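# Move the ring from the stake into the blue tray

## Task

Lift the ring up and clear of the stake, then set it down so that it rests flat on the bottom of the blue tray.

## Robot and tools

Robot: two arms, left_arm and right_arm, face each other across a table. Each ends in a two-finger gripper with a wrist camera. left_arm's base sits at (+0.047, +0.464, +0.122) m on the +y side and right_arm's at (-0.023, -0.455, +0.135) m. The names do not match left and right in the images. Scene frame: origin at the table centre, table surface at z = +0.020 m, +z up. Loose objects may now and then get a small push from outside.

Gripper geometry: the fingers point along the gripper's +x axis and close along its y axis. end_effector_position is the point between the fingers, about 3 to 4 cm short of the tips. Only the outermost 1.5 cm of each finger's inner face is flat, so grasp with the tips.

execute_actions(actions, cameras): actions is a list of actions. Each action is a table of up to 15 rows, one row per 1/30 s step. A short table repeats its last row until 15 steps have run. Every row holds 14 numbers in [-1, 1], one list covering both arms: left_arm dx, dy, dz, rx, ry, rz, opening, then the same seven for right_arm. The six pose numbers are an offset, not a pose. They are measured from that arm's Hand target as it stood when the action began, along that Hand target's own axes. Every row of an action counts from that same start, and the next action starts over from the new Hand target, so sending an offset twice moves the arm twice. Scale: 1.0 = 0.6 m for dx, dy, dz and 180 degrees for rotation. rx, ry, rz form a single rotation vector. Six zeros just command the current Hand target again. Opening is absolute: +1 is fully open (0.080 m) and -1 fully closed. Empty fingers touch at about -0.78. A full close needs at least 0.6 s. Always send each arm's intended opening, because a 0 there is itself a command. cameras: a list of names, ["all"], or []. With an empty actions list, all images come back by default.

move(target, speed, blend, opening_speed, grip_force, blocking, cameras): drives both grippers in straight lines. target is one 14-number row, laid out as above, or a list of up to 15 such rows. Each row is an offset from the Hand targets held when the move started, not from the previous row, in each Hand target's own axes, with the same scale. The openings in a row are absolute. speed: top speed in m/s, 0.002 to 4.3, default 0.25. Give one value, or one per row. Rotation is capped at twice that value in rad/s. blend: corner rounding radius in m for each row, default 0 (full stop there). opening_speed: how fast the finger command changes per second on the -1..1 scale, at least 0.2. grip_force: force cap per finger pad in N, 8 to 34. Give one value or one per arm. It stays in force until you change it. blocking=false returns after about 0.5 s while the motion continues. A move lasts at most 10 s and does not avoid obstacles or the other arm. The result ends with a move: line. done means within 8 mm and 2 degrees. off_target, moving, held, blocked (stopped by something in the way) and fault are the other outcomes. limits=paced means the pose was clipped, and limits=held means steps were withheld.

wait(seconds 0 to 10) lets time pass with the last commands held. stop brakes a running move. zoom_image(camera, region=[x0, y0, x1, y1]) enlarges part of the newest image from that camera, at most 504x504 px. read_manual(section="licences") returns licence text only. finished_scene(scene) ends the current scene, given its number. The ring must remain flat in the tray with the robot let go.

Cameras: cam_head_left, cam_head_right, cam_left_wrist, cam_right_wrist, all 896x504.

Results: end_effector_position (m), end_effector_quat_wxyz and the velocities are all in the scene frame. They may be off by a few cm, more so at long reach. Hand target is the last commanded pose after clipping, and it is what later offsets count from. Per step, the orientation command is limited to 32 degrees away from the measured one. Grippers often stop short, sag or tilt from friction and weight, and small moves can go astray. Compare the result with the target, correct tilt, and send any missing distance as a new offset. grip_measured reports the finger opening on the command scale, with an error of about 2 mm. To hold a part firmly, command about 0.08 below the reading at first contact. grip_effort_n is motor effort, not pad force. Also reported: joint positions, joint torques, external joint torques (an estimate of outside loads), motor temperatures, Tool commands, and some per-step positions for execute_actions.

Avoid: dropping the ring or releasing it while it moves; letting anything leave the table; fast impacts or hard pressing on the stake, tray or table; any contact between the two arms, including one gripper closing on the other's fingers; loading a wrist-camera cable, since cable contact counts as touching. Contact torque at a joint's limit (waist 18.2, shoulder 22.5, elbow 22.4, wrist pitch 5.92, wrist yaw 5.9, wrist roll 5.54 N m) stops that arm for 10 s. Large single-step jumps can trigger an OVER-SPEED FAULT. Motors heat up under load, at full stretch or when pushing toward a pose they cannot reach. At 95 °C the arm is held or goes limp. Keep paths away from an arm's own base. If an arm is pressing on something, command its target back behind the gripper's current position to release it.

Each tool is called after "Call:" as name(argument=value, ...) on one line, values as JSON.

## Session

Call:
execute_actions(actions=[])

Call:
zoom_image(camera="cam_head_left", region=[420, 200, 600, 330])

Scene clock: 0.00 s.
left_arm: end_effector_position=(-0.0951, +0.2537, +0.1803) grip_measured=+1.000 grip_effort_n=n/a end_effector_quat_wxyz=(+0.056, +0.650, +0.041, -0.757) | right_arm: end_effector_position=(+0.2584, -0.2519, +0.2246) grip_measured=+1.000 grip_effort_n=n/a end_effector_quat_wxyz=(+0.797, +0.231, +0.277, +0.484)
Joint positions: left_arm=[-0.521 1.48 0.865 -0.852 0.114 0.898 0.08] | right_arm=[-1.291 1.683 0.371 0.975 -0.85 0.455 0.08]
Joint velocities: within noise
Joint torques (N m): no reading
External joint torques (N m): no reading
Motor temperatures (°C): left_arm=[27 31 26 28 28 29] | right_arm=[25 29 28 31 29 33]
Heat: left arm: hottest shoulder 31 °C (+0.0 °C/min); right arm: hottest wrist roll 33 °C (+0.0 °C/min).
Hand target: left_arm -0.0957, +0.2528, +0.1817; +0.058, +0.648, +0.039, -0.758 | right_arm +0.2592, -0.2516, +0.2266; +0.798, +0.231, +0.274, +0.486
Tool commands: left_gripper/opening=+1.0 right_gripper/opening=+1.0

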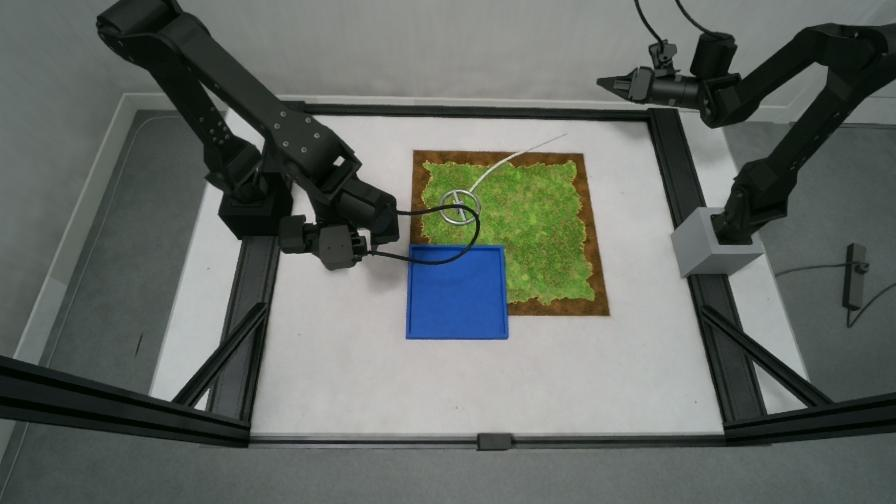

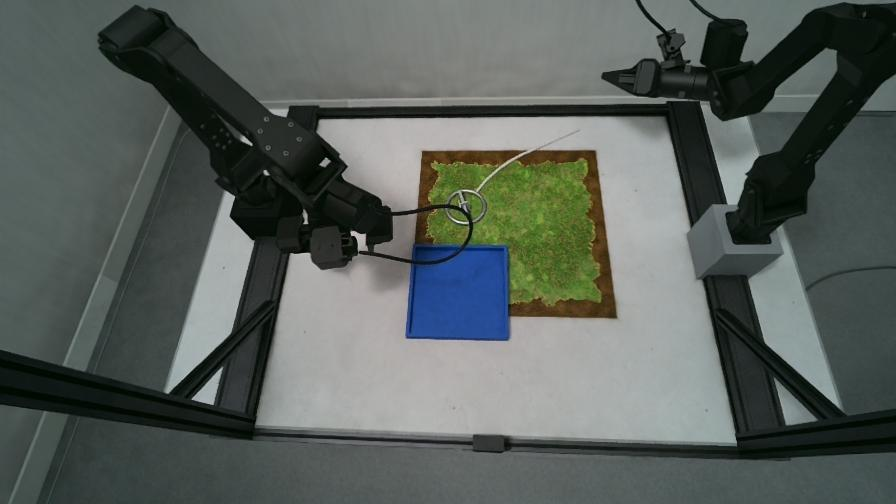

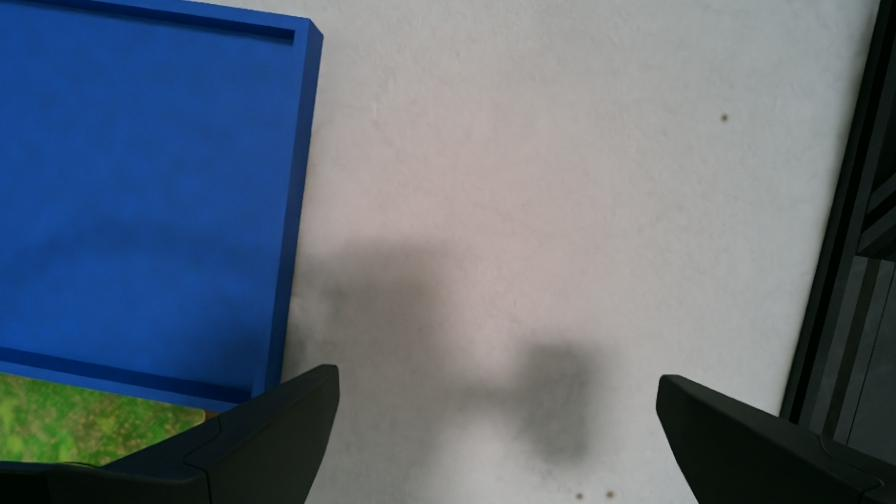

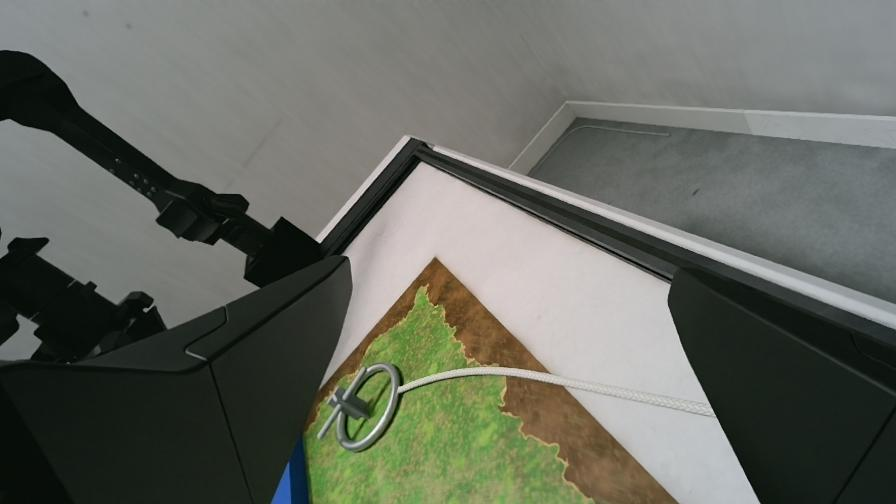

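Scaled by 2.800.

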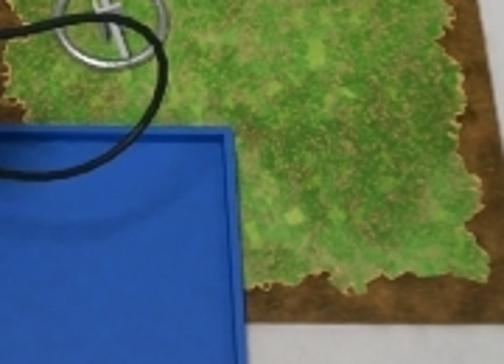

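Call:
zoom_image(camera="cam_head_left", region=[415, 170, 515, 240])

Call:
zoom_image(camera="cam_right_wrist", region=[300, 340, 460, 470])

Scaled by 5.040.

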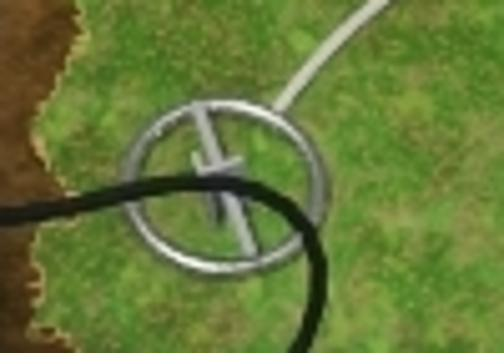

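Scaled by 3.150.

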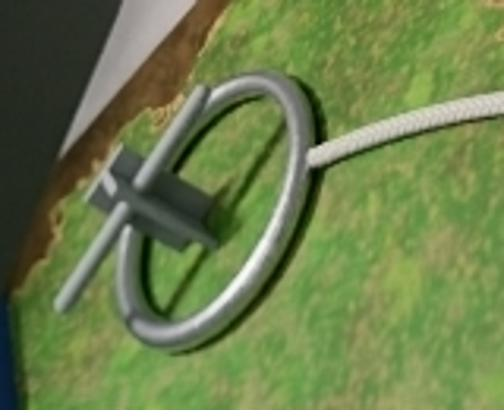

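Call:
move(target=[-0.0637,0.2833,-0.2365,-0.0541,0.0573,0.0669,-0.2,0,0,0,-0.018,0.053,0.0617,1], speed=0.35, grip_force=34, cameras=["cam_left_wrist","cam_right_wrist"])

Scene clock: 131.67 s.
left_arm: end_effector_position=(+0.0718, +0.1082, +0.1991) grip_measured=-0.196 grip_effort_n=-14.2 end_effector_quat_wxyz=(+0.188, +0.705, +0.043, -0.682) | right_arm: end_effector_position=(+0.2569, -0.2517, +0.2255) grip_measured=+1.000 grip_effort_n=-2.1 end_effector_quat_wxyz=(+0.729, +0.193, +0.305, +0.582)
Joint positions: left_arm=[0.052 1.766 1.235 -0.84 -0.057 1.292 0.026] | right_arm=[-1.365 1.727 0.539 0.623 -1.15 0.186 0.08]
Joint torques (N m): left_arm=[-0.08 -7.22 7.77 0.61 -0.14 0.1] | right_arm=[-0.23 -5.6 5.93 1.1 -0.54 -0.16]
External joint torques (N m): left_arm=[-0.09 -0.24 2.2 0 -0.15 0.11] | right_arm=[-0.23 -0.23 1.68 -0.11 -0.24 -0.13]
Motor temperatures (°C): left_arm=[27 35 32 28 27 29] | right_arm=[25 33 30 36 29 33]
Heat: left arm: hottest shoulder 35 °C (+0.0 °C/min); right arm: hottest wrist pitch 36 °C (+1.0 °C/min).
Hand target: left_arm +0.0726, +0.1049, +0.1997; +0.188, +0.707, +0.040, -0.681 | right_arm +0.2593, -0.2516, +0.2267; +0.728, +0.192, +0.301, +0.585
Off the commanded pose: left_arm 0.003 m, 0 deg | right_arm 0.003 m, 1 deg.
move: done
Images, in order (width x height): cam_left_wrist 896x504, cam_right_wrist 896x504.

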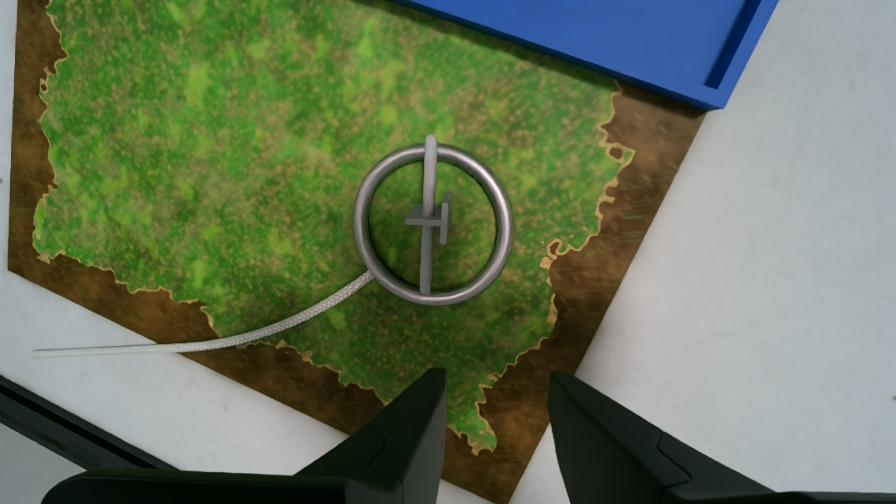

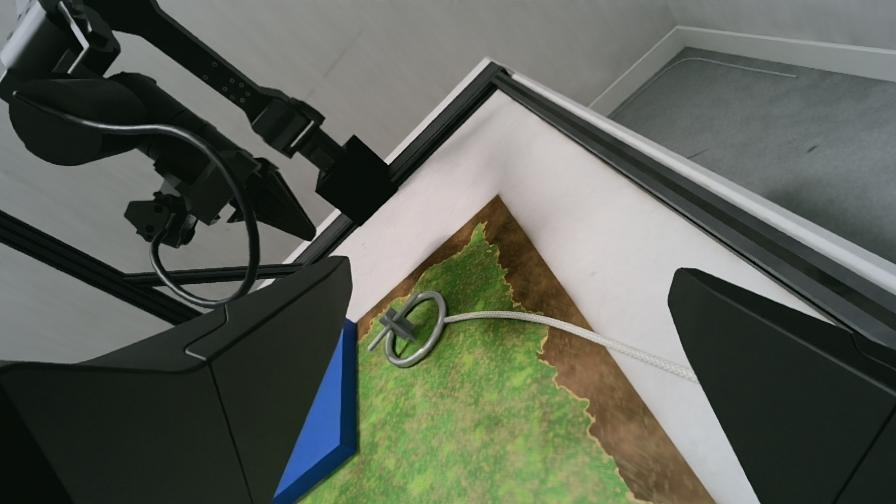

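Call:
move(target=[0.1313, -0.0207, 0.0228, 0, 0, 0, -0.35, 0, 0, 0, 0, 0, 0, 1], speed=0.15, grip_force=34, cameras=["cam_left_wrist", "cam_right_wrist"])

Scene clock: 185.93 s.
left_arm: end_effector_position=(+0.0613, +0.0949, +0.1238) grip_measured=-0.346 grip_effort_n=-14.2 end_effector_quat_wxyz=(+0.189, +0.705, +0.036, -0.682) | right_arm: end_effector_position=(+0.2568, -0.2517, +0.2254) grip_measured=+1.000 grip_effort_n=-1.6 end_effector_quat_wxyz=(+0.728, +0.193, +0.305, +0.582)
Joint positions: left_arm=[0.02 1.925 1.112 -0.548 -0.064 1.266 0.019] | right_arm=[-1.365 1.727 0.539 0.622 -1.15 0.186 0.08]
Joint torques (N m): left_arm=[-0.28 -8 4.97 0.92 -0.17 -0.2] | right_arm=[-0.25 -5.6 5.93 1.11 -0.53 -0.16]
External joint torques (N m): left_arm=[-0.33 -0.45 -0.09 0.28 -0.17 -0.19] | right_arm=[-0.22 -0.15 1.63 -0.13 -0.23 -0.13]
Heat: left arm: hottest shoulder 37 °C (+2.0 °C/min); right arm: hottest wrist pitch 36 °C (+0.0 °C/min).
Hand target: left_arm +0.0611, +0.0964, +0.1201; +0.188, +0.707, +0.040, -0.681 | right_arm +0.2593, -0.2516, +0.2267; +0.728, +0.192, +0.302, +0.585
Off the commanded pose: left_arm 0.004 m, 1 deg | right_arm 0.003 m, 1 deg.
move: done
Images, in order (width x height): cam_left_wrist 896x504, cam_right_wrist 896x504.

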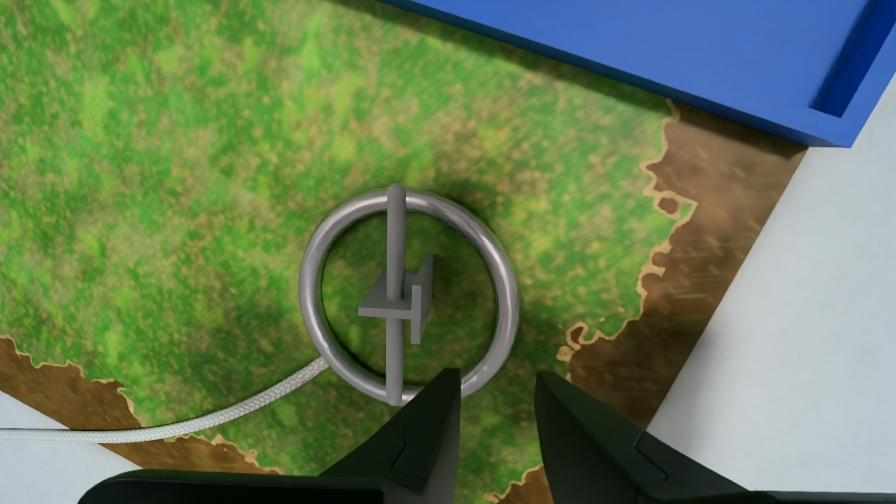

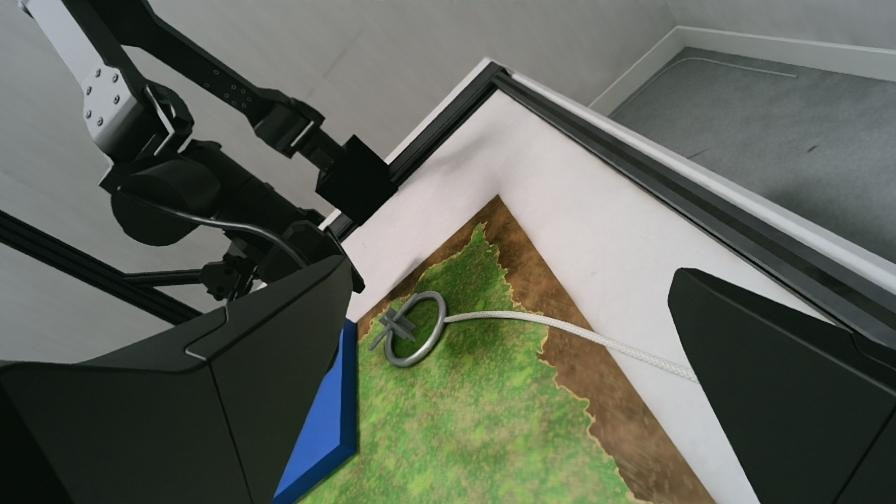

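Call:
move(target=[0.0638, -0.0102, -0.0038, 0, 0, 0, -0.35, 0, 0, 0, 0, 0, 0, 1], speed=0.12, cameras=["cam_left_wrist"])

Scene clock: 206.87 s.
left_arm: end_effector_position=(+0.0630, +0.0929, +0.0855) grip_measured=-0.346 grip_effort_n=-14.2 end_effector_quat_wxyz=(+0.192, +0.705, +0.037, -0.682) | right_arm: end_effector_position=(+0.2568, -0.2517, +0.2254) grip_measured=+1.000 grip_effort_n=-2.1 end_effector_quat_wxyz=(+0.728, +0.193, +0.305, +0.582)
Joint positions: left_arm=[0.024 2.02 1.066 -0.405 -0.064 1.266 0.019] | right_arm=[-1.365 1.727 0.539 0.622 -1.15 0.186 0.08]
Joint torques (N m): left_arm=[0.07 -8.09 4.65 0.97 -0.11 0.09] | right_arm=[-0.25 -5.62 5.92 1.11 -0.54 -0.16]
External joint torques (N m): left_arm=[0.07 -0.26 -0.02 0.31 -0.12 0.11] | right_arm=[-0.28 -0.18 1.61 -0.13 -0.23 -0.13]
Motor temperatures (°C): left_arm=[27 40 32 29 27 29] | right_arm=[25 33 31 36 30 33]
Heat: left arm: hottest shoulder 40 °C (+4.0 °C/min); right arm: hottest wrist pitch 36 °C (+0.0 °C/min).
Hand target: left_arm +0.0641, +0.0952, +0.0814; +0.188, +0.707, +0.040, -0.681 | right_arm +0.2593, -0.2516, +0.2267; +0.728, +0.192, +0.302, +0.585
Off the commanded pose: left_arm 0.005 m, 1 deg | right_arm 0.003 m, 1 deg.
move: done
Images, in order (width x height): cam_left_wrist 896x504.

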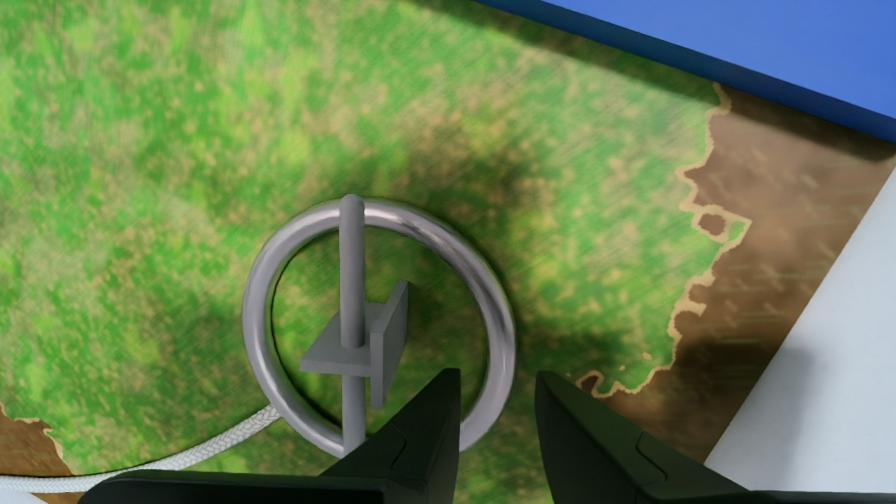

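Call:
move(target=[0.031, -0.0066, 0.0, 0, 0, 0, -0.35, 0, 0, 0, 0, 0, 0, 1], speed=0.08, cameras=["cam_left_wrist"])

Scene clock: 215.23 s.
left_arm: end_effector_position=(+0.0630, +0.0923, +0.0668) grip_measured=-0.346 grip_effort_n=-14.7 end_effector_quat_wxyz=(+0.192, +0.705, +0.037, -0.682) | right_arm: end_effector_position=(+0.2568, -0.2517, +0.2254) grip_measured=+1.000 grip_effort_n=-1.2 end_effector_quat_wxyz=(+0.728, +0.193, +0.305, +0.582)
Joint positions: left_arm=[0.024 2.071 1.048 -0.335 -0.064 1.266 0.019] | right_arm=[-1.365 1.727 0.539 0.622 -1.15 0.186 0.08]
Joint torques (N m): left_arm=[0.1 -8.12 4.35 0.96 -0.1 0.1] | right_arm=[-0.23 -5.63 5.94 1.11 -0.54 -0.16]
External joint torques (N m): left_arm=[0.1 -0.2 -0.07 0.3 -0.11 0.11] | right_arm=[-0.23 -0.21 1.66 -0.13 -0.24 -0.13]
Heat: left arm: hottest shoulder 40 °C (+4.1 °C/min); right arm: hottest wrist pitch 36 °C (+0.0 °C/min).
Hand target: left_arm +0.0642, +0.0952, +0.0623; +0.188, +0.707, +0.040, -0.681 | right_arm +0.2593, -0.2516, +0.2267; +0.728, +0.192, +0.302, +0.585
Off the commanded pose: left_arm 0.005 m, 1 deg | right_arm 0.003 m, 1 deg.
move: done
Images, in order (width x height): cam_left_wrist 896x504.

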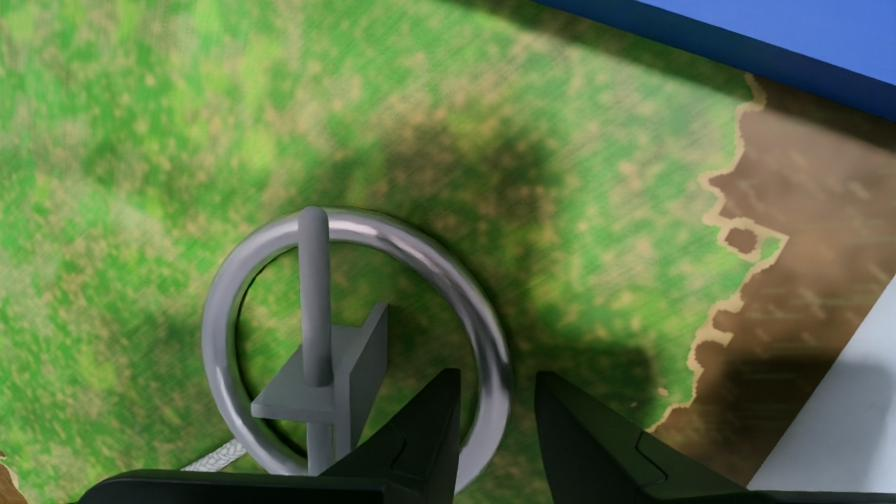

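Call:
move(target=[0, 0, 0, 0, 0, 0, -0.72, 0, 0, 0, 0, 0, 0, 1], opening_speed=0.6, cameras=[])

Call:
wait(seconds=0.3, cameras=["cam_left_wrist", "cam_right_wrist"])

Scene clock: 220.63 s.
left_arm: end_effector_position=(+0.0630, +0.0927, +0.0667) grip_measured=-0.714 grip_effort_n=-22.1 end_effector_quat_wxyz=(+0.191, +0.705, +0.038, -0.682) | right_arm: end_effector_position=(+0.2568, -0.2517, +0.2254) grip_measured=+1.000 grip_effort_n=-2.1 end_effector_quat_wxyz=(+0.728, +0.193, +0.305, +0.582)
Joint positions: left_arm=[0.024 2.071 1.048 -0.337 -0.064 1.266 0.003] | right_arm=[-1.365 1.727 0.539 0.622 -1.15 0.186 0.08]
Joint torques (N m): left_arm=[0.1 -8.1 4.39 1.11 -0.11 0.11] | right_arm=[-0.26 -5.59 5.92 1.11 -0.54 -0.16]
External joint torques (N m): left_arm=[0.07 -0.31 0.12 0.5 -0.12 0.12] | right_arm=[-0.22 -0.1 1.59 -0.14 -0.24 -0.13]
Heat: left arm: hottest shoulder 41 °C (+5.0 °C/min); right arm: hottest wrist pitch 36 °C (+0.0 °C/min).
Hand target: left_arm +0.0641, +0.0952, +0.0624; +0.188, +0.707, +0.040, -0.681 | right_arm +0.2593, -0.2516, +0.2267; +0.728, +0.192, +0.302, +0.585
Off the commanded pose: left_arm 0.005 m, 1 deg | right_arm 0.003 m, 1 deg.
move: done
No camera images: "cameras" was empty.

Scene clock: 220.93 s.
left_arm: end_effector_position=(+0.0630, +0.0927, +0.0667) grip_measured=-0.715 grip_effort_n=-21.6 end_effector_quat_wxyz=(+0.191, +0.705, +0.038, -0.682) | right_arm: end_effector_position=(+0.2568, -0.2517, +0.2254) grip_measured=+1.000 grip_effort_n=-2.1 end_effector_quat_wxyz=(+0.728, +0.193, +0.305, +0.582)
Joint positions: left_arm=[0.024 2.071 1.048 -0.337 -0.064 1.266 0.003] | right_arm=[-1.365 1.727 0.539 0.622 -1.15 0.186 0.08]
Joint torques (N m): left_arm=[0.1 -8.09 4.39 1.11 -0.1 0.1] | right_arm=[-0.25 -5.6 5.93 1.11 -0.54 -0.16]
External joint torques (N m): left_arm=[0.06 -0.2 -0.02 0.46 -0.11 0.11] | right_arm=[-0.25 -0.18 1.65 -0.12 -0.23 -0.13]
Heat: left arm: hottest shoulder 41 °C (+5.0 °C/min); right arm: hottest wrist pitch 36 °C (+0.0 °C/min).
Hand target: left_arm +0.0641, +0.0952, +0.0624; +0.188, +0.707, +0.040, -0.681 | right_arm +0.2593, -0.2516, +0.2267; +0.728, +0.192, +0.302, +0.585
Tool commands: left_gripper/opening=-0.72 right_gripper/opening=+1.0
Off the commanded pose: left_arm 0.005 m, 1 deg | right_arm 0.003 m, 1 deg.
wait: 0.30 s; at rest by 0.17 s
Images, in order (width x height): cam_left_wrist 896x504, cam_right_wrist 896x504.

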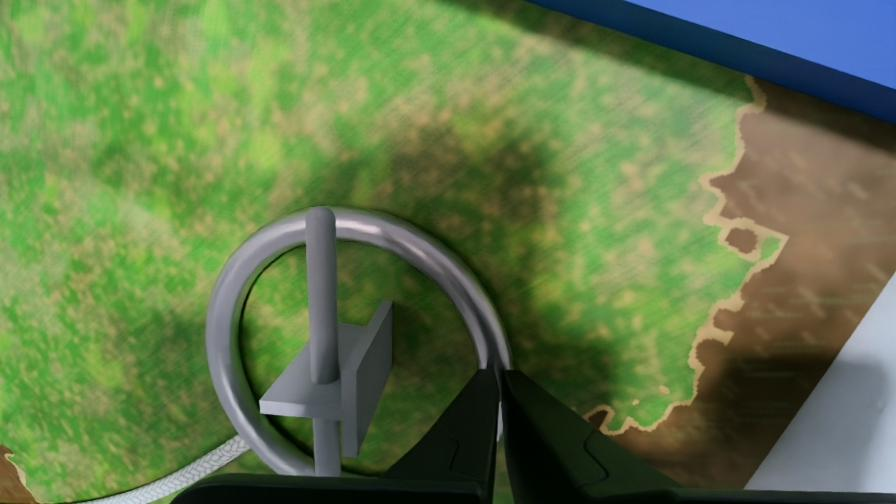

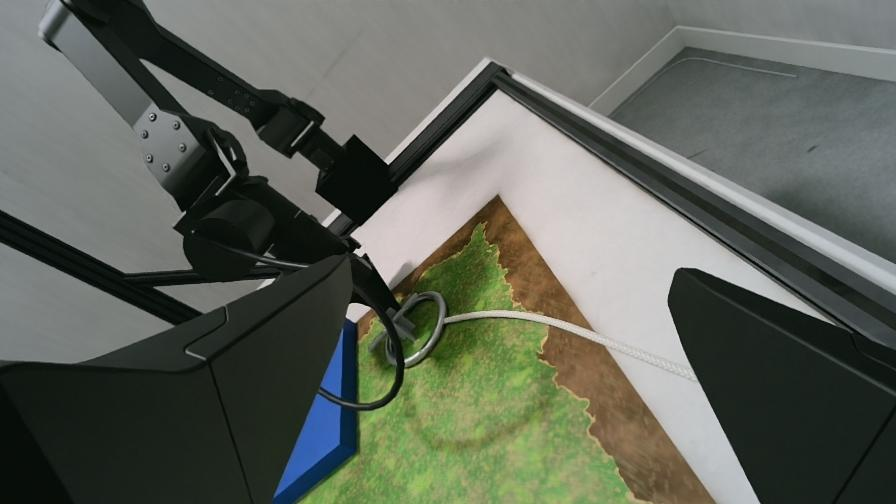

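Call:
zoom_image(camera="cam_left_wrist", region=[420, 300, 580, 440])

Scaled by 3.150.

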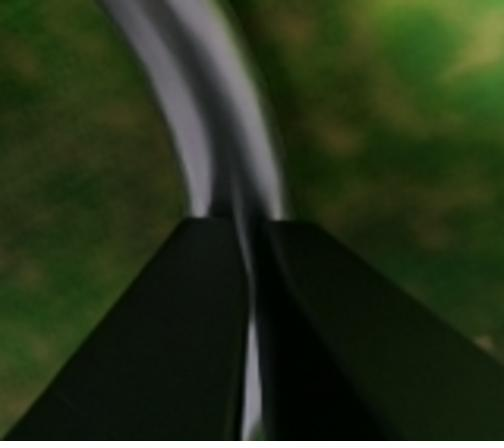

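Call:
move(target=[[0, 0, 0, 0, 0, 0, -0.35, 0, 0, 0, 0, 0, 0, 1], [0, 0, -0.0232, 0, 0, 0, -0.35, 0, 0, 0, 0, 0, 0, 1], [0.017, 0, -0.0232, 0, 0, 0, -0.35, 0, 0, 0, 0, 0, 0, 1]], speed=0.08, cameras=["cam_left_wrist"])

Scene clock: 275.47 s.
left_arm: end_effector_position=(+0.0774, +0.0945, +0.0610) grip_measured=-0.353 grip_effort_n=19.3 end_effector_quat_wxyz=(+0.194, +0.706, +0.035, -0.680) | right_arm: end_effector_position=(+0.2568, -0.2517, +0.2254) grip_measured=+1.000 grip_effort_n=-1.6 end_effector_quat_wxyz=(+0.728, +0.193, +0.305, +0.582)
Joint positions: left_arm=[0.065 2.081 1.031 -0.302 -0.06 1.307 0.019] | right_arm=[-1.365 1.727 0.539 0.622 -1.15 0.186 0.08]
Joint torques (N m): left_arm=[0.17 -6.46 4.31 1.69 0.07 0.1] | right_arm=[-0.25 -5.59 5.94 1.1 -0.53 -0.16]
External joint torques (N m): left_arm=[0.18 1.3 0.09 1.05 0.06 0.11] | right_arm=[-0.24 -0.2 1.67 -0.12 -0.24 -0.13]
Heat: left arm: hottest shoulder 42 °C (+2.0 °C/min); right arm: hottest wrist pitch 36 °C (+0.0 °C/min).
Hand target: left_arm +0.0781, +0.0976, +0.0524; +0.188, +0.707, +0.041, -0.681 | right_arm +0.2593, -0.2516, +0.2267; +0.728, +0.192, +0.302, +0.585
Off the commanded pose: left_arm 0.009 m, 1 deg | right_arm 0.003 m, 1 deg.
move: off_target (left_arm)
Images, in order (width x height): cam_left_wrist 896x504.

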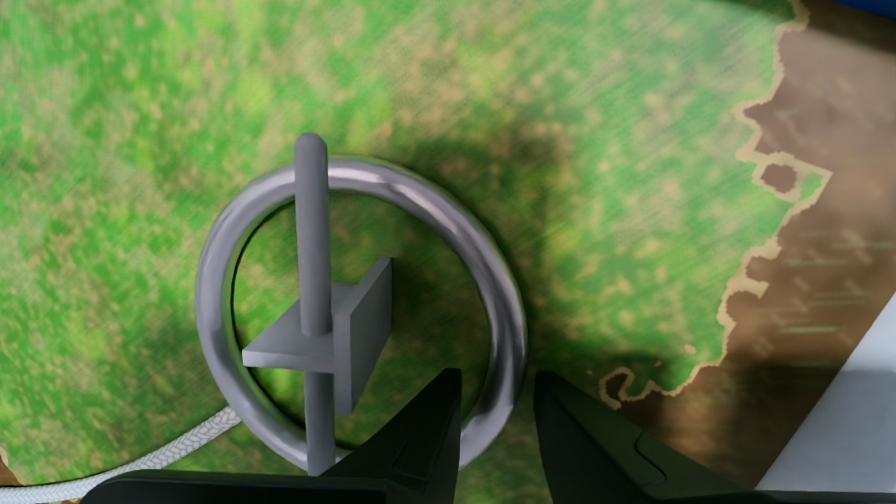

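Call:
move(target=[[-0.0058, -0.004, 0.002, 0, 0, 0, -0.35, 0, 0, 0, 0, 0, 0, 1], [-0.0058, -0.004, 0.002, 0, 0, 0, -0.72, 0, 0, 0, 0, 0, 0, 1]], speed=0.08, opening_speed=0.8, cameras=["cam_left_wrist"])

Call:
zoom_image(camera="cam_left_wrist", region=[420, 300, 580, 440])

Scene clock: 292.13 s.
left_arm: end_effector_position=(+0.0761, +0.0976, +0.0594) grip_measured=-0.616 grip_effort_n=-83.5 end_effector_quat_wxyz=(+0.190, +0.707, +0.037, -0.681) | right_arm: end_effector_position=(+0.2568, -0.2517, +0.2254) grip_measured=+1.000 grip_effort_n=-2.1 end_effector_quat_wxyz=(+0.728, +0.193, +0.305, +0.582)
Joint positions: left_arm=[0.062 2.081 1.024 -0.303 -0.06 1.307 0.007] | right_arm=[-1.365 1.727 0.539 0.622 -1.15 0.186 0.08]
Joint torques (N m): left_arm=[-0.08 -8.24 3.96 1.37 0.02 -0.1] | right_arm=[-0.26 -5.6 5.91 1.11 -0.54 -0.17]
External joint torques (N m): left_arm=[-0.17 -0.47 -0.25 0.75 0.02 -0.09] | right_arm=[-0.26 -0.12 1.56 -0.14 -0.23 -0.14]
Heat: left arm: hottest shoulder 41 °C (+0.0 °C/min); right arm: hottest wrist pitch 37 °C (+1.0 °C/min).
Hand target: left_arm +0.0758, +0.1001, +0.0553; +0.188, +0.707, +0.040, -0.681 | right_arm +0.2593, -0.2516, +0.2267; +0.728, +0.192, +0.302, +0.585
Off the commanded pose: left_arm 0.005 m, 0 deg | right_arm 0.003 m, 1 deg.
move: done
Images, in order (width x height): cam_left_wrist 896x504.

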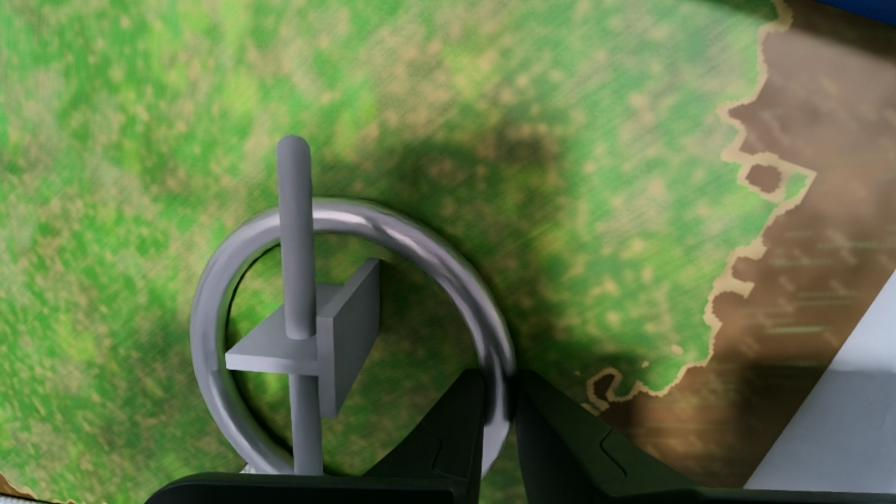

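Scaled by 3.150.

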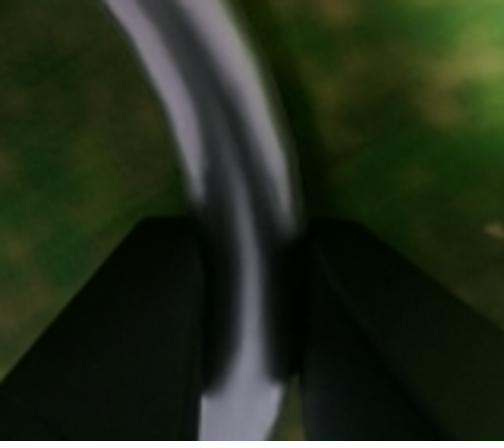

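Call:
move(target=[-0.0615, -0.0005, 0.0, 0, 0, 0, -0.72, 0, 0, 0, 0, 0, 0, 1], speed=0.08, cameras=["cam_head_left", "cam_left_wrist", "cam_right_wrist"])

Call:
zoom_image(camera="cam_right_wrist", region=[340, 260, 500, 390])

Call:
zoom_image(camera="cam_head_left", region=[390, 140, 530, 260])

Scene clock: 313.63 s.
left_arm: end_effector_position=(+0.0737, +0.1110, +0.0832) grip_measured=-0.616 grip_effort_n=-83.5 end_effector_quat_wxyz=(+0.178, +0.709, +0.048, -0.681) | right_arm: end_effector_position=(+0.2568, -0.2517, +0.2254) grip_measured=+1.000 grip_effort_n=-2.1 end_effector_quat_wxyz=(+0.728, +0.193, +0.305, +0.582)
Joint positions: left_arm=[0.057 1.991 1.015 -0.416 -0.06 1.303 0.007] | right_arm=[-1.365 1.727 0.539 0.622 -1.15 0.186 0.08]
Joint torques (N m): left_arm=[-0.25 -12.04 4.98 0.7 -0.03 -0.2] | right_arm=[-0.26 -5.6 5.93 1.11 -0.54 -0.16]
External joint torques (N m): left_arm=[-0.26 -4.67 0.54 0.12 -0.04 -0.19] | right_arm=[-0.24 -0.14 1.65 -0.13 -0.24 -0.13]
Heat: left arm: hottest shoulder 41 °C (-1.0 °C/min); right arm: hottest wrist pitch 37 °C (+1.0 °C/min).
Hand target: left_arm +0.0732, +0.1076, +0.0914; +0.188, +0.707, +0.040, -0.681 | right_arm +0.2593, -0.2516, +0.2267; +0.728, +0.192, +0.302, +0.585
Off the commanded pose: left_arm 0.009 m, 1 deg | right_arm 0.003 m, 1 deg.
move: off_target (left_arm)
Images, in order (width x height): cam_head_left 896x504, cam_left_wrist 896x504, cam_right_wrist 896x504.

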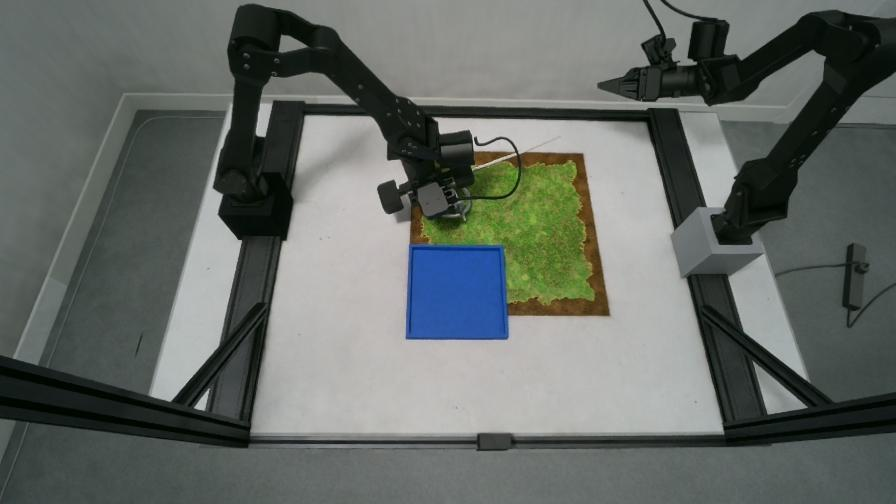

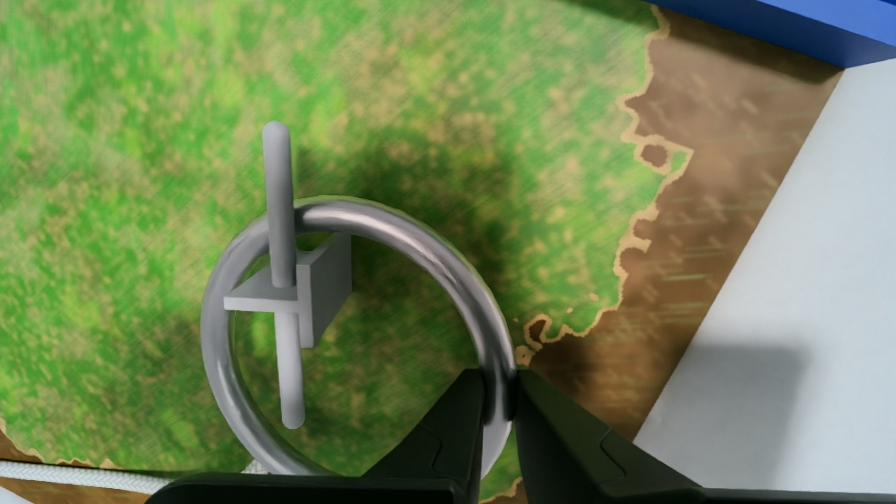

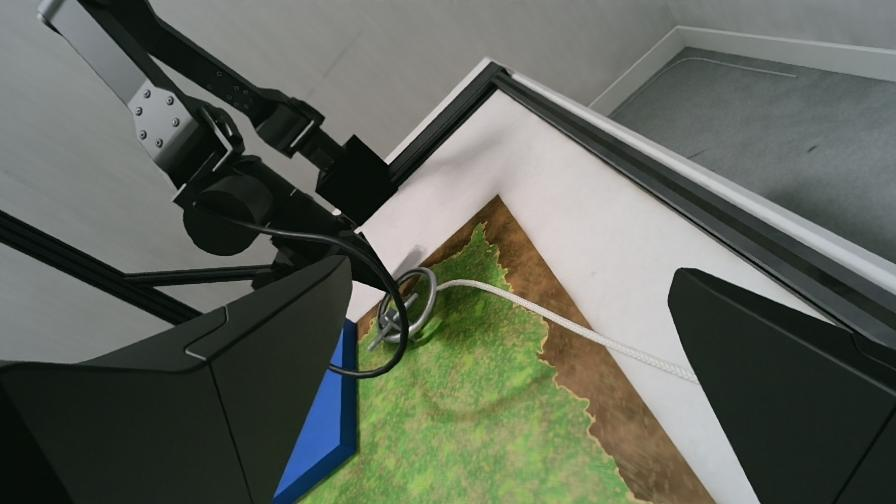

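Scaled by 3.150.

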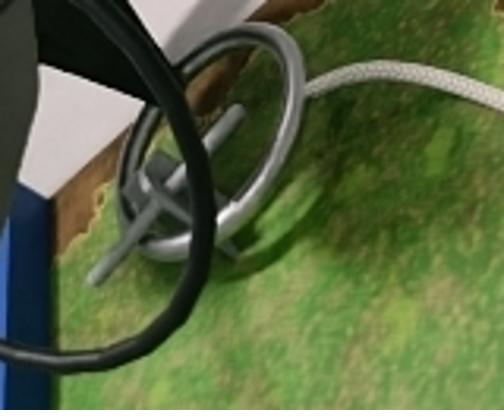

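Scaled by 3.600.

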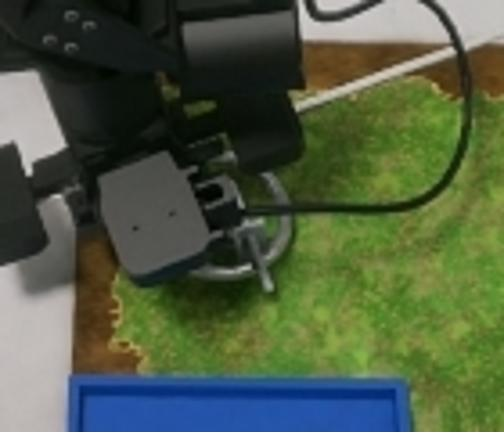

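Call:
move(target=[[0.0035, 0.018, 0.0, 0, 0, 0, -0.72, 0, 0, 0, 0, 0, 0, 1], [0.0093, 0.018, 0.0253, 0, 0.144, 0, -0.72, 0, 0, 0, 0, 0, 0, 1]], speed=0.08, cameras=["cam_left_wrist", "cam_right_wrist"])

Call:
zoom_image(camera="cam_right_wrist", region=[340, 260, 500, 390])

Scene clock: 346.77 s.
left_arm: end_effector_position=(+0.0599, +0.0947, +0.0875) grip_measured=-0.616 grip_effort_n=-83.5 end_effector_quat_wxyz=(+0.168, +0.838, +0.081, -0.512) | right_arm: end_effector_position=(+0.2568, -0.2517, +0.2254) grip_measured=+1.000 grip_effort_n=-1.6 end_effector_quat_wxyz=(+0.728, +0.193, +0.305, +0.582)
Joint positions: left_arm=[-0.148 2.179 1.282 -0.714 -0.481 1.04 0.007] | right_arm=[-1.365 1.727 0.539 0.622 -1.15 0.186 0.08]
Joint torques (N m): left_arm=[0.15 -9.22 6.38 0.03 -0.88 -0.29] | right_arm=[-0.24 -5.61 5.93 1.11 -0.54 -0.16]
External joint torques (N m): left_arm=[0.1 -0.62 1.99 -0.21 -0.62 -0.28] | right_arm=[-0.27 -0.11 1.6 -0.14 -0.23 -0.13]
Motor temperatures (°C): left_arm=[27 49 30 30 27 29] | right_arm=[25 33 32 37 30 33]
Heat: left arm: hottest shoulder 49 °C (+8.0 °C/min); right arm: hottest wrist pitch 37 °C (+0.0 °C/min). Fold the left arm in close to its base, or ease its load, before you think long.
Hand target: left_arm +0.0627, +0.0918, +0.0881; +0.174, +0.841, +0.082, -0.505 | right_arm +0.2593, -0.2516, +0.2267; +0.728, +0.192, +0.302, +0.585
Off the commanded pose: left_arm 0.004 m, 1 deg | right_arm 0.003 m, 1 deg.
MOTOR HOT: joint 2 (shoulder) of the left arm reports 49 °C; the controller stops that arm at 95 °C. To cool a motor, set the load down, stop pushing, or move to a pose that needs little force.
move: done
Images, in order (width x height): cam_left_wrist 896x504, cam_right_wrist 896x504.

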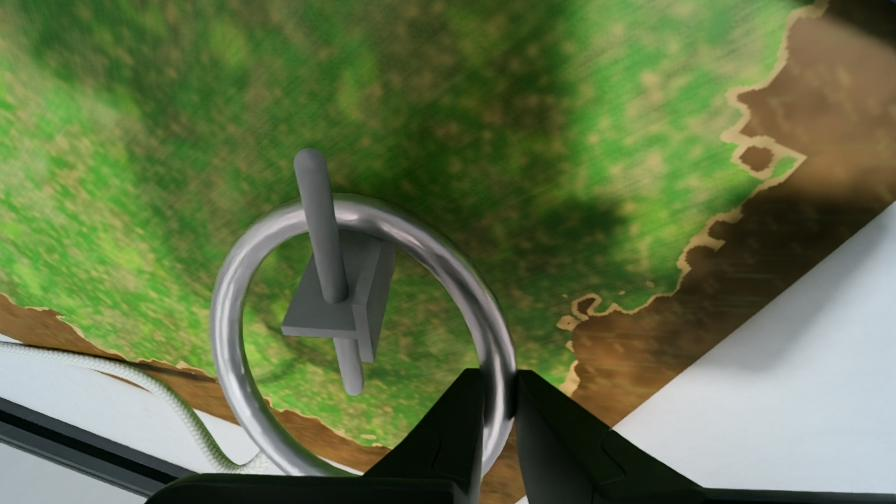

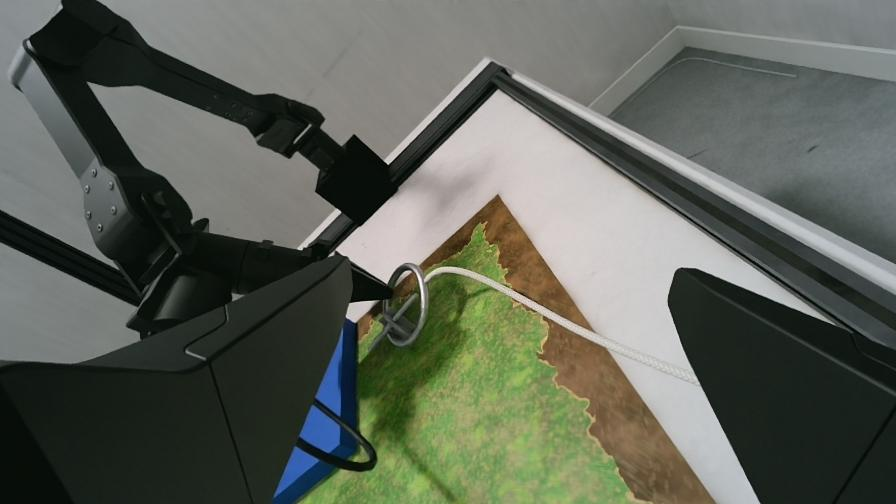

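Scaled by 3.150.

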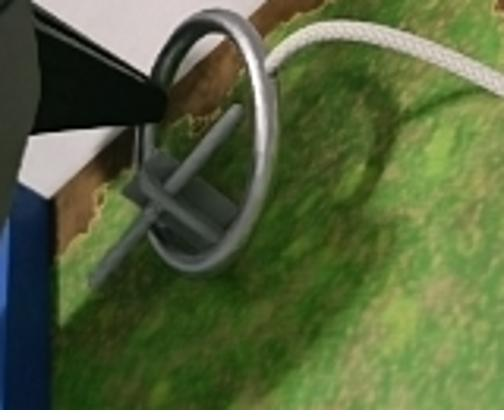

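Call:
move(target=[-0.0387, 0.0023, 0.0258, 0, 0, 0, -0.72, 0, 0, 0, 0, 0, 0, 1], speed=0.08, cameras=["cam_left_wrist", "cam_right_wrist"])

Call:
zoom_image(camera="cam_right_wrist", region=[340, 260, 500, 390])

Scene clock: 373.70 s.
left_arm: end_effector_position=(+0.0403, +0.0906, +0.0998) grip_measured=-0.616 grip_effort_n=-83.5 end_effector_quat_wxyz=(+0.166, +0.842, +0.085, -0.507) | right_arm: end_effector_position=(+0.2568, -0.2517, +0.2254) grip_measured=+1.000 grip_effort_n=-1.6 end_effector_quat_wxyz=(+0.728, +0.193, +0.305, +0.582)
Joint positions: left_arm=[-0.201 2.192 1.36 -0.821 -0.487 0.974 0.007] | right_arm=[-1.365 1.727 0.539 0.622 -1.15 0.186 0.08]
Joint torques (N m): left_arm=[-0.29 -10.04 7.05 0.06 -0.54 -0.26] | right_arm=[-0.24 -5.61 5.93 1.11 -0.54 -0.16]
External joint torques (N m): left_arm=[-0.17 -1.39 2.65 -0.1 -0.29 -0.26] | right_arm=[-0.21 -0.15 1.59 -0.14 -0.24 -0.13]
Motor temperatures (°C): left_arm=[27 44 30 29 28 29] | right_arm=[25 33 32 37 30 33]
Heat: left arm: hottest shoulder 44 °C (+2.0 °C/min); right arm: hottest wrist pitch 37 °C (+0.0 °C/min).
Hand target: left_arm +0.0393, +0.0856, +0.1022; +0.174, +0.841, +0.081, -0.505 | right_arm +0.2593, -0.2516, +0.2267; +0.728, +0.192, +0.302, +0.585
Off the commanded pose: left_arm 0.006 m, 1 deg | right_arm 0.003 m, 1 deg.
MOTOR HOT: cleared for the motors of the left arm.
move: done
Images, in order (width x height): cam_left_wrist 896x504, cam_right_wrist 896x504.

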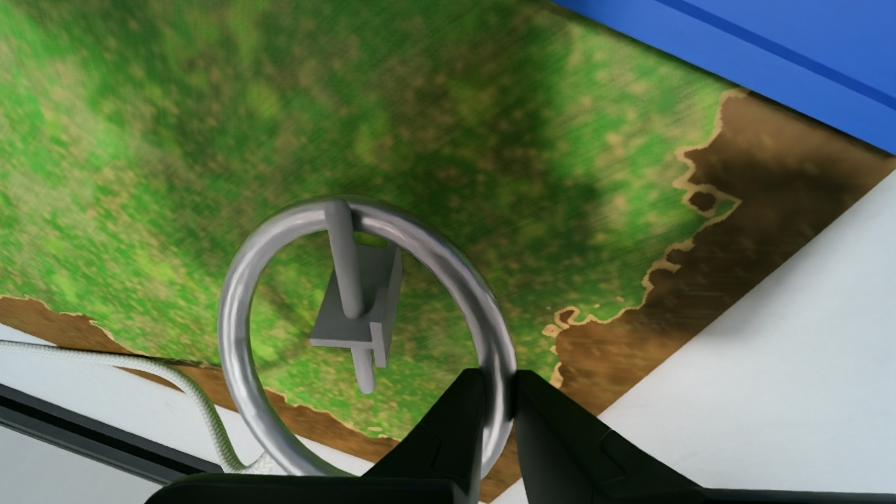

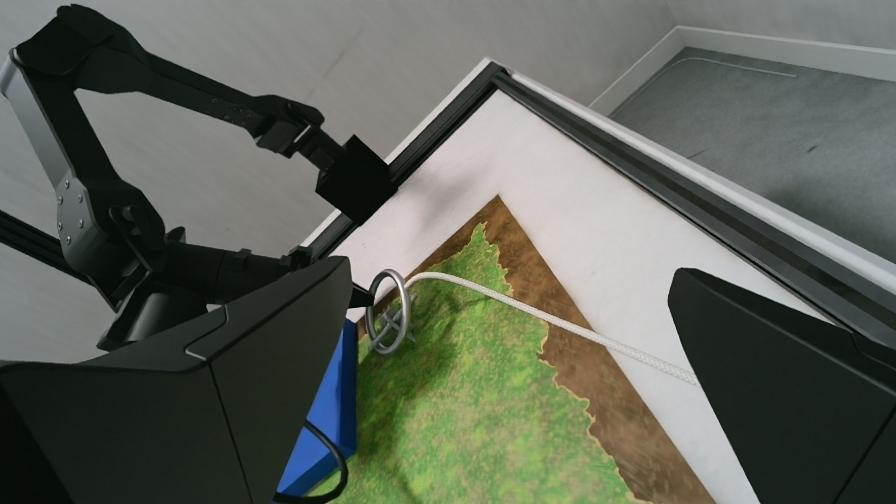

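Scaled by 3.150.

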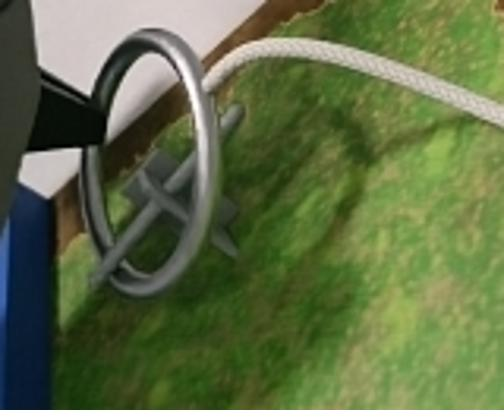

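Call:
move(target=[-0.0235, 0.0012, 0.0332, 0, 0, 0, -0.72, 0, 0, 0, 0, 0, 0, 1], speed=0.08, cameras=["cam_left_wrist", "cam_right_wrist"])

Call:
zoom_image(camera="cam_right_wrist", region=[340, 260, 500, 390])

Scene clock: 388.23 s.
left_arm: end_effector_position=(+0.0172, +0.0815, +0.1056) grip_measured=-0.616 grip_effort_n=-83.5 end_effector_quat_wxyz=(+0.169, +0.842, +0.082, -0.505) | right_arm: end_effector_position=(+0.2568, -0.2517, +0.2254) grip_measured=+1.000 grip_effort_n=-1.6 end_effector_quat_wxyz=(+0.728, +0.193, +0.305, +0.582)
Joint positions: left_arm=[-0.255 2.229 1.449 -0.896 -0.487 0.913 0.007] | right_arm=[-1.365 1.727 0.539 0.622 -1.15 0.186 0.08]
Joint torques (N m): left_arm=[-0.14 -10.13 6.82 -0.03 -0.4 -0.23] | right_arm=[-0.26 -5.62 5.93 1.1 -0.54 -0.16]
External joint torques (N m): left_arm=[-0.2 -1.08 2.24 -0.18 -0.14 -0.22] | right_arm=[-0.25 -0.19 1.63 -0.14 -0.24 -0.13]
Heat: left arm: hottest shoulder 44 °C (-3.0 °C/min); right arm: hottest wrist pitch 37 °C (+0.0 °C/min).
Hand target: left_arm +0.0165, +0.0780, +0.1062; +0.174, +0.841, +0.081, -0.505 | right_arm +0.2593, -0.2516, +0.2267; +0.728, +0.192, +0.302, +0.585
Off the commanded pose: left_arm 0.004 m, 1 deg | right_arm 0.003 m, 1 deg.
move: done
Images, in order (width x height): cam_left_wrist 896x504, cam_right_wrist 896x504.

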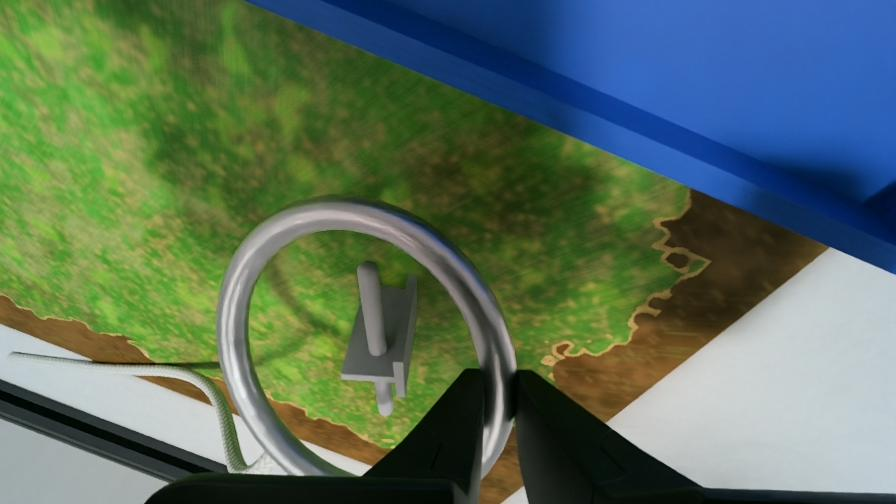

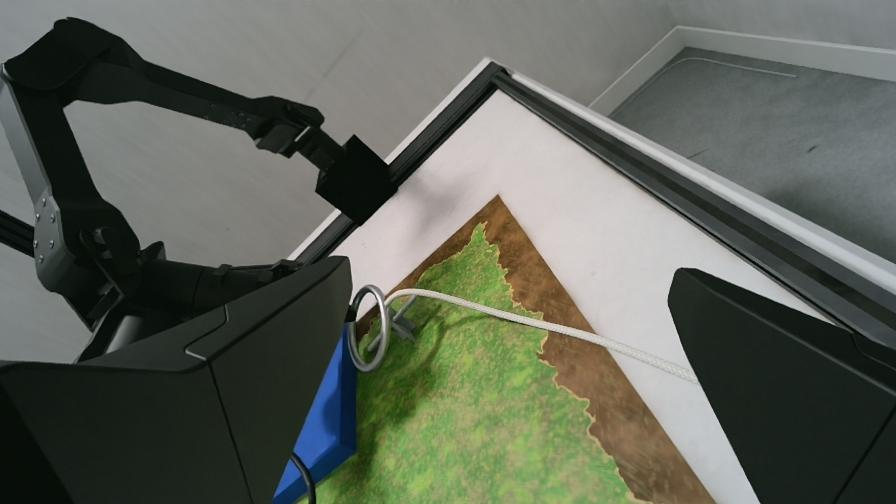

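Scaled by 3.150.

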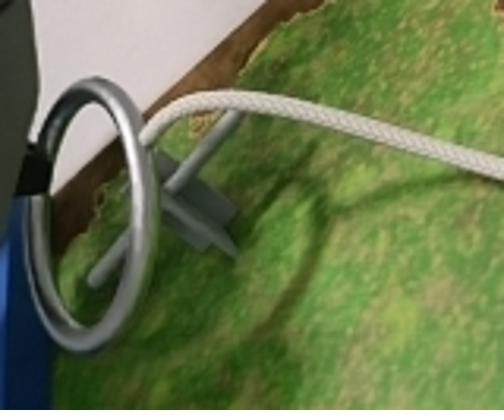

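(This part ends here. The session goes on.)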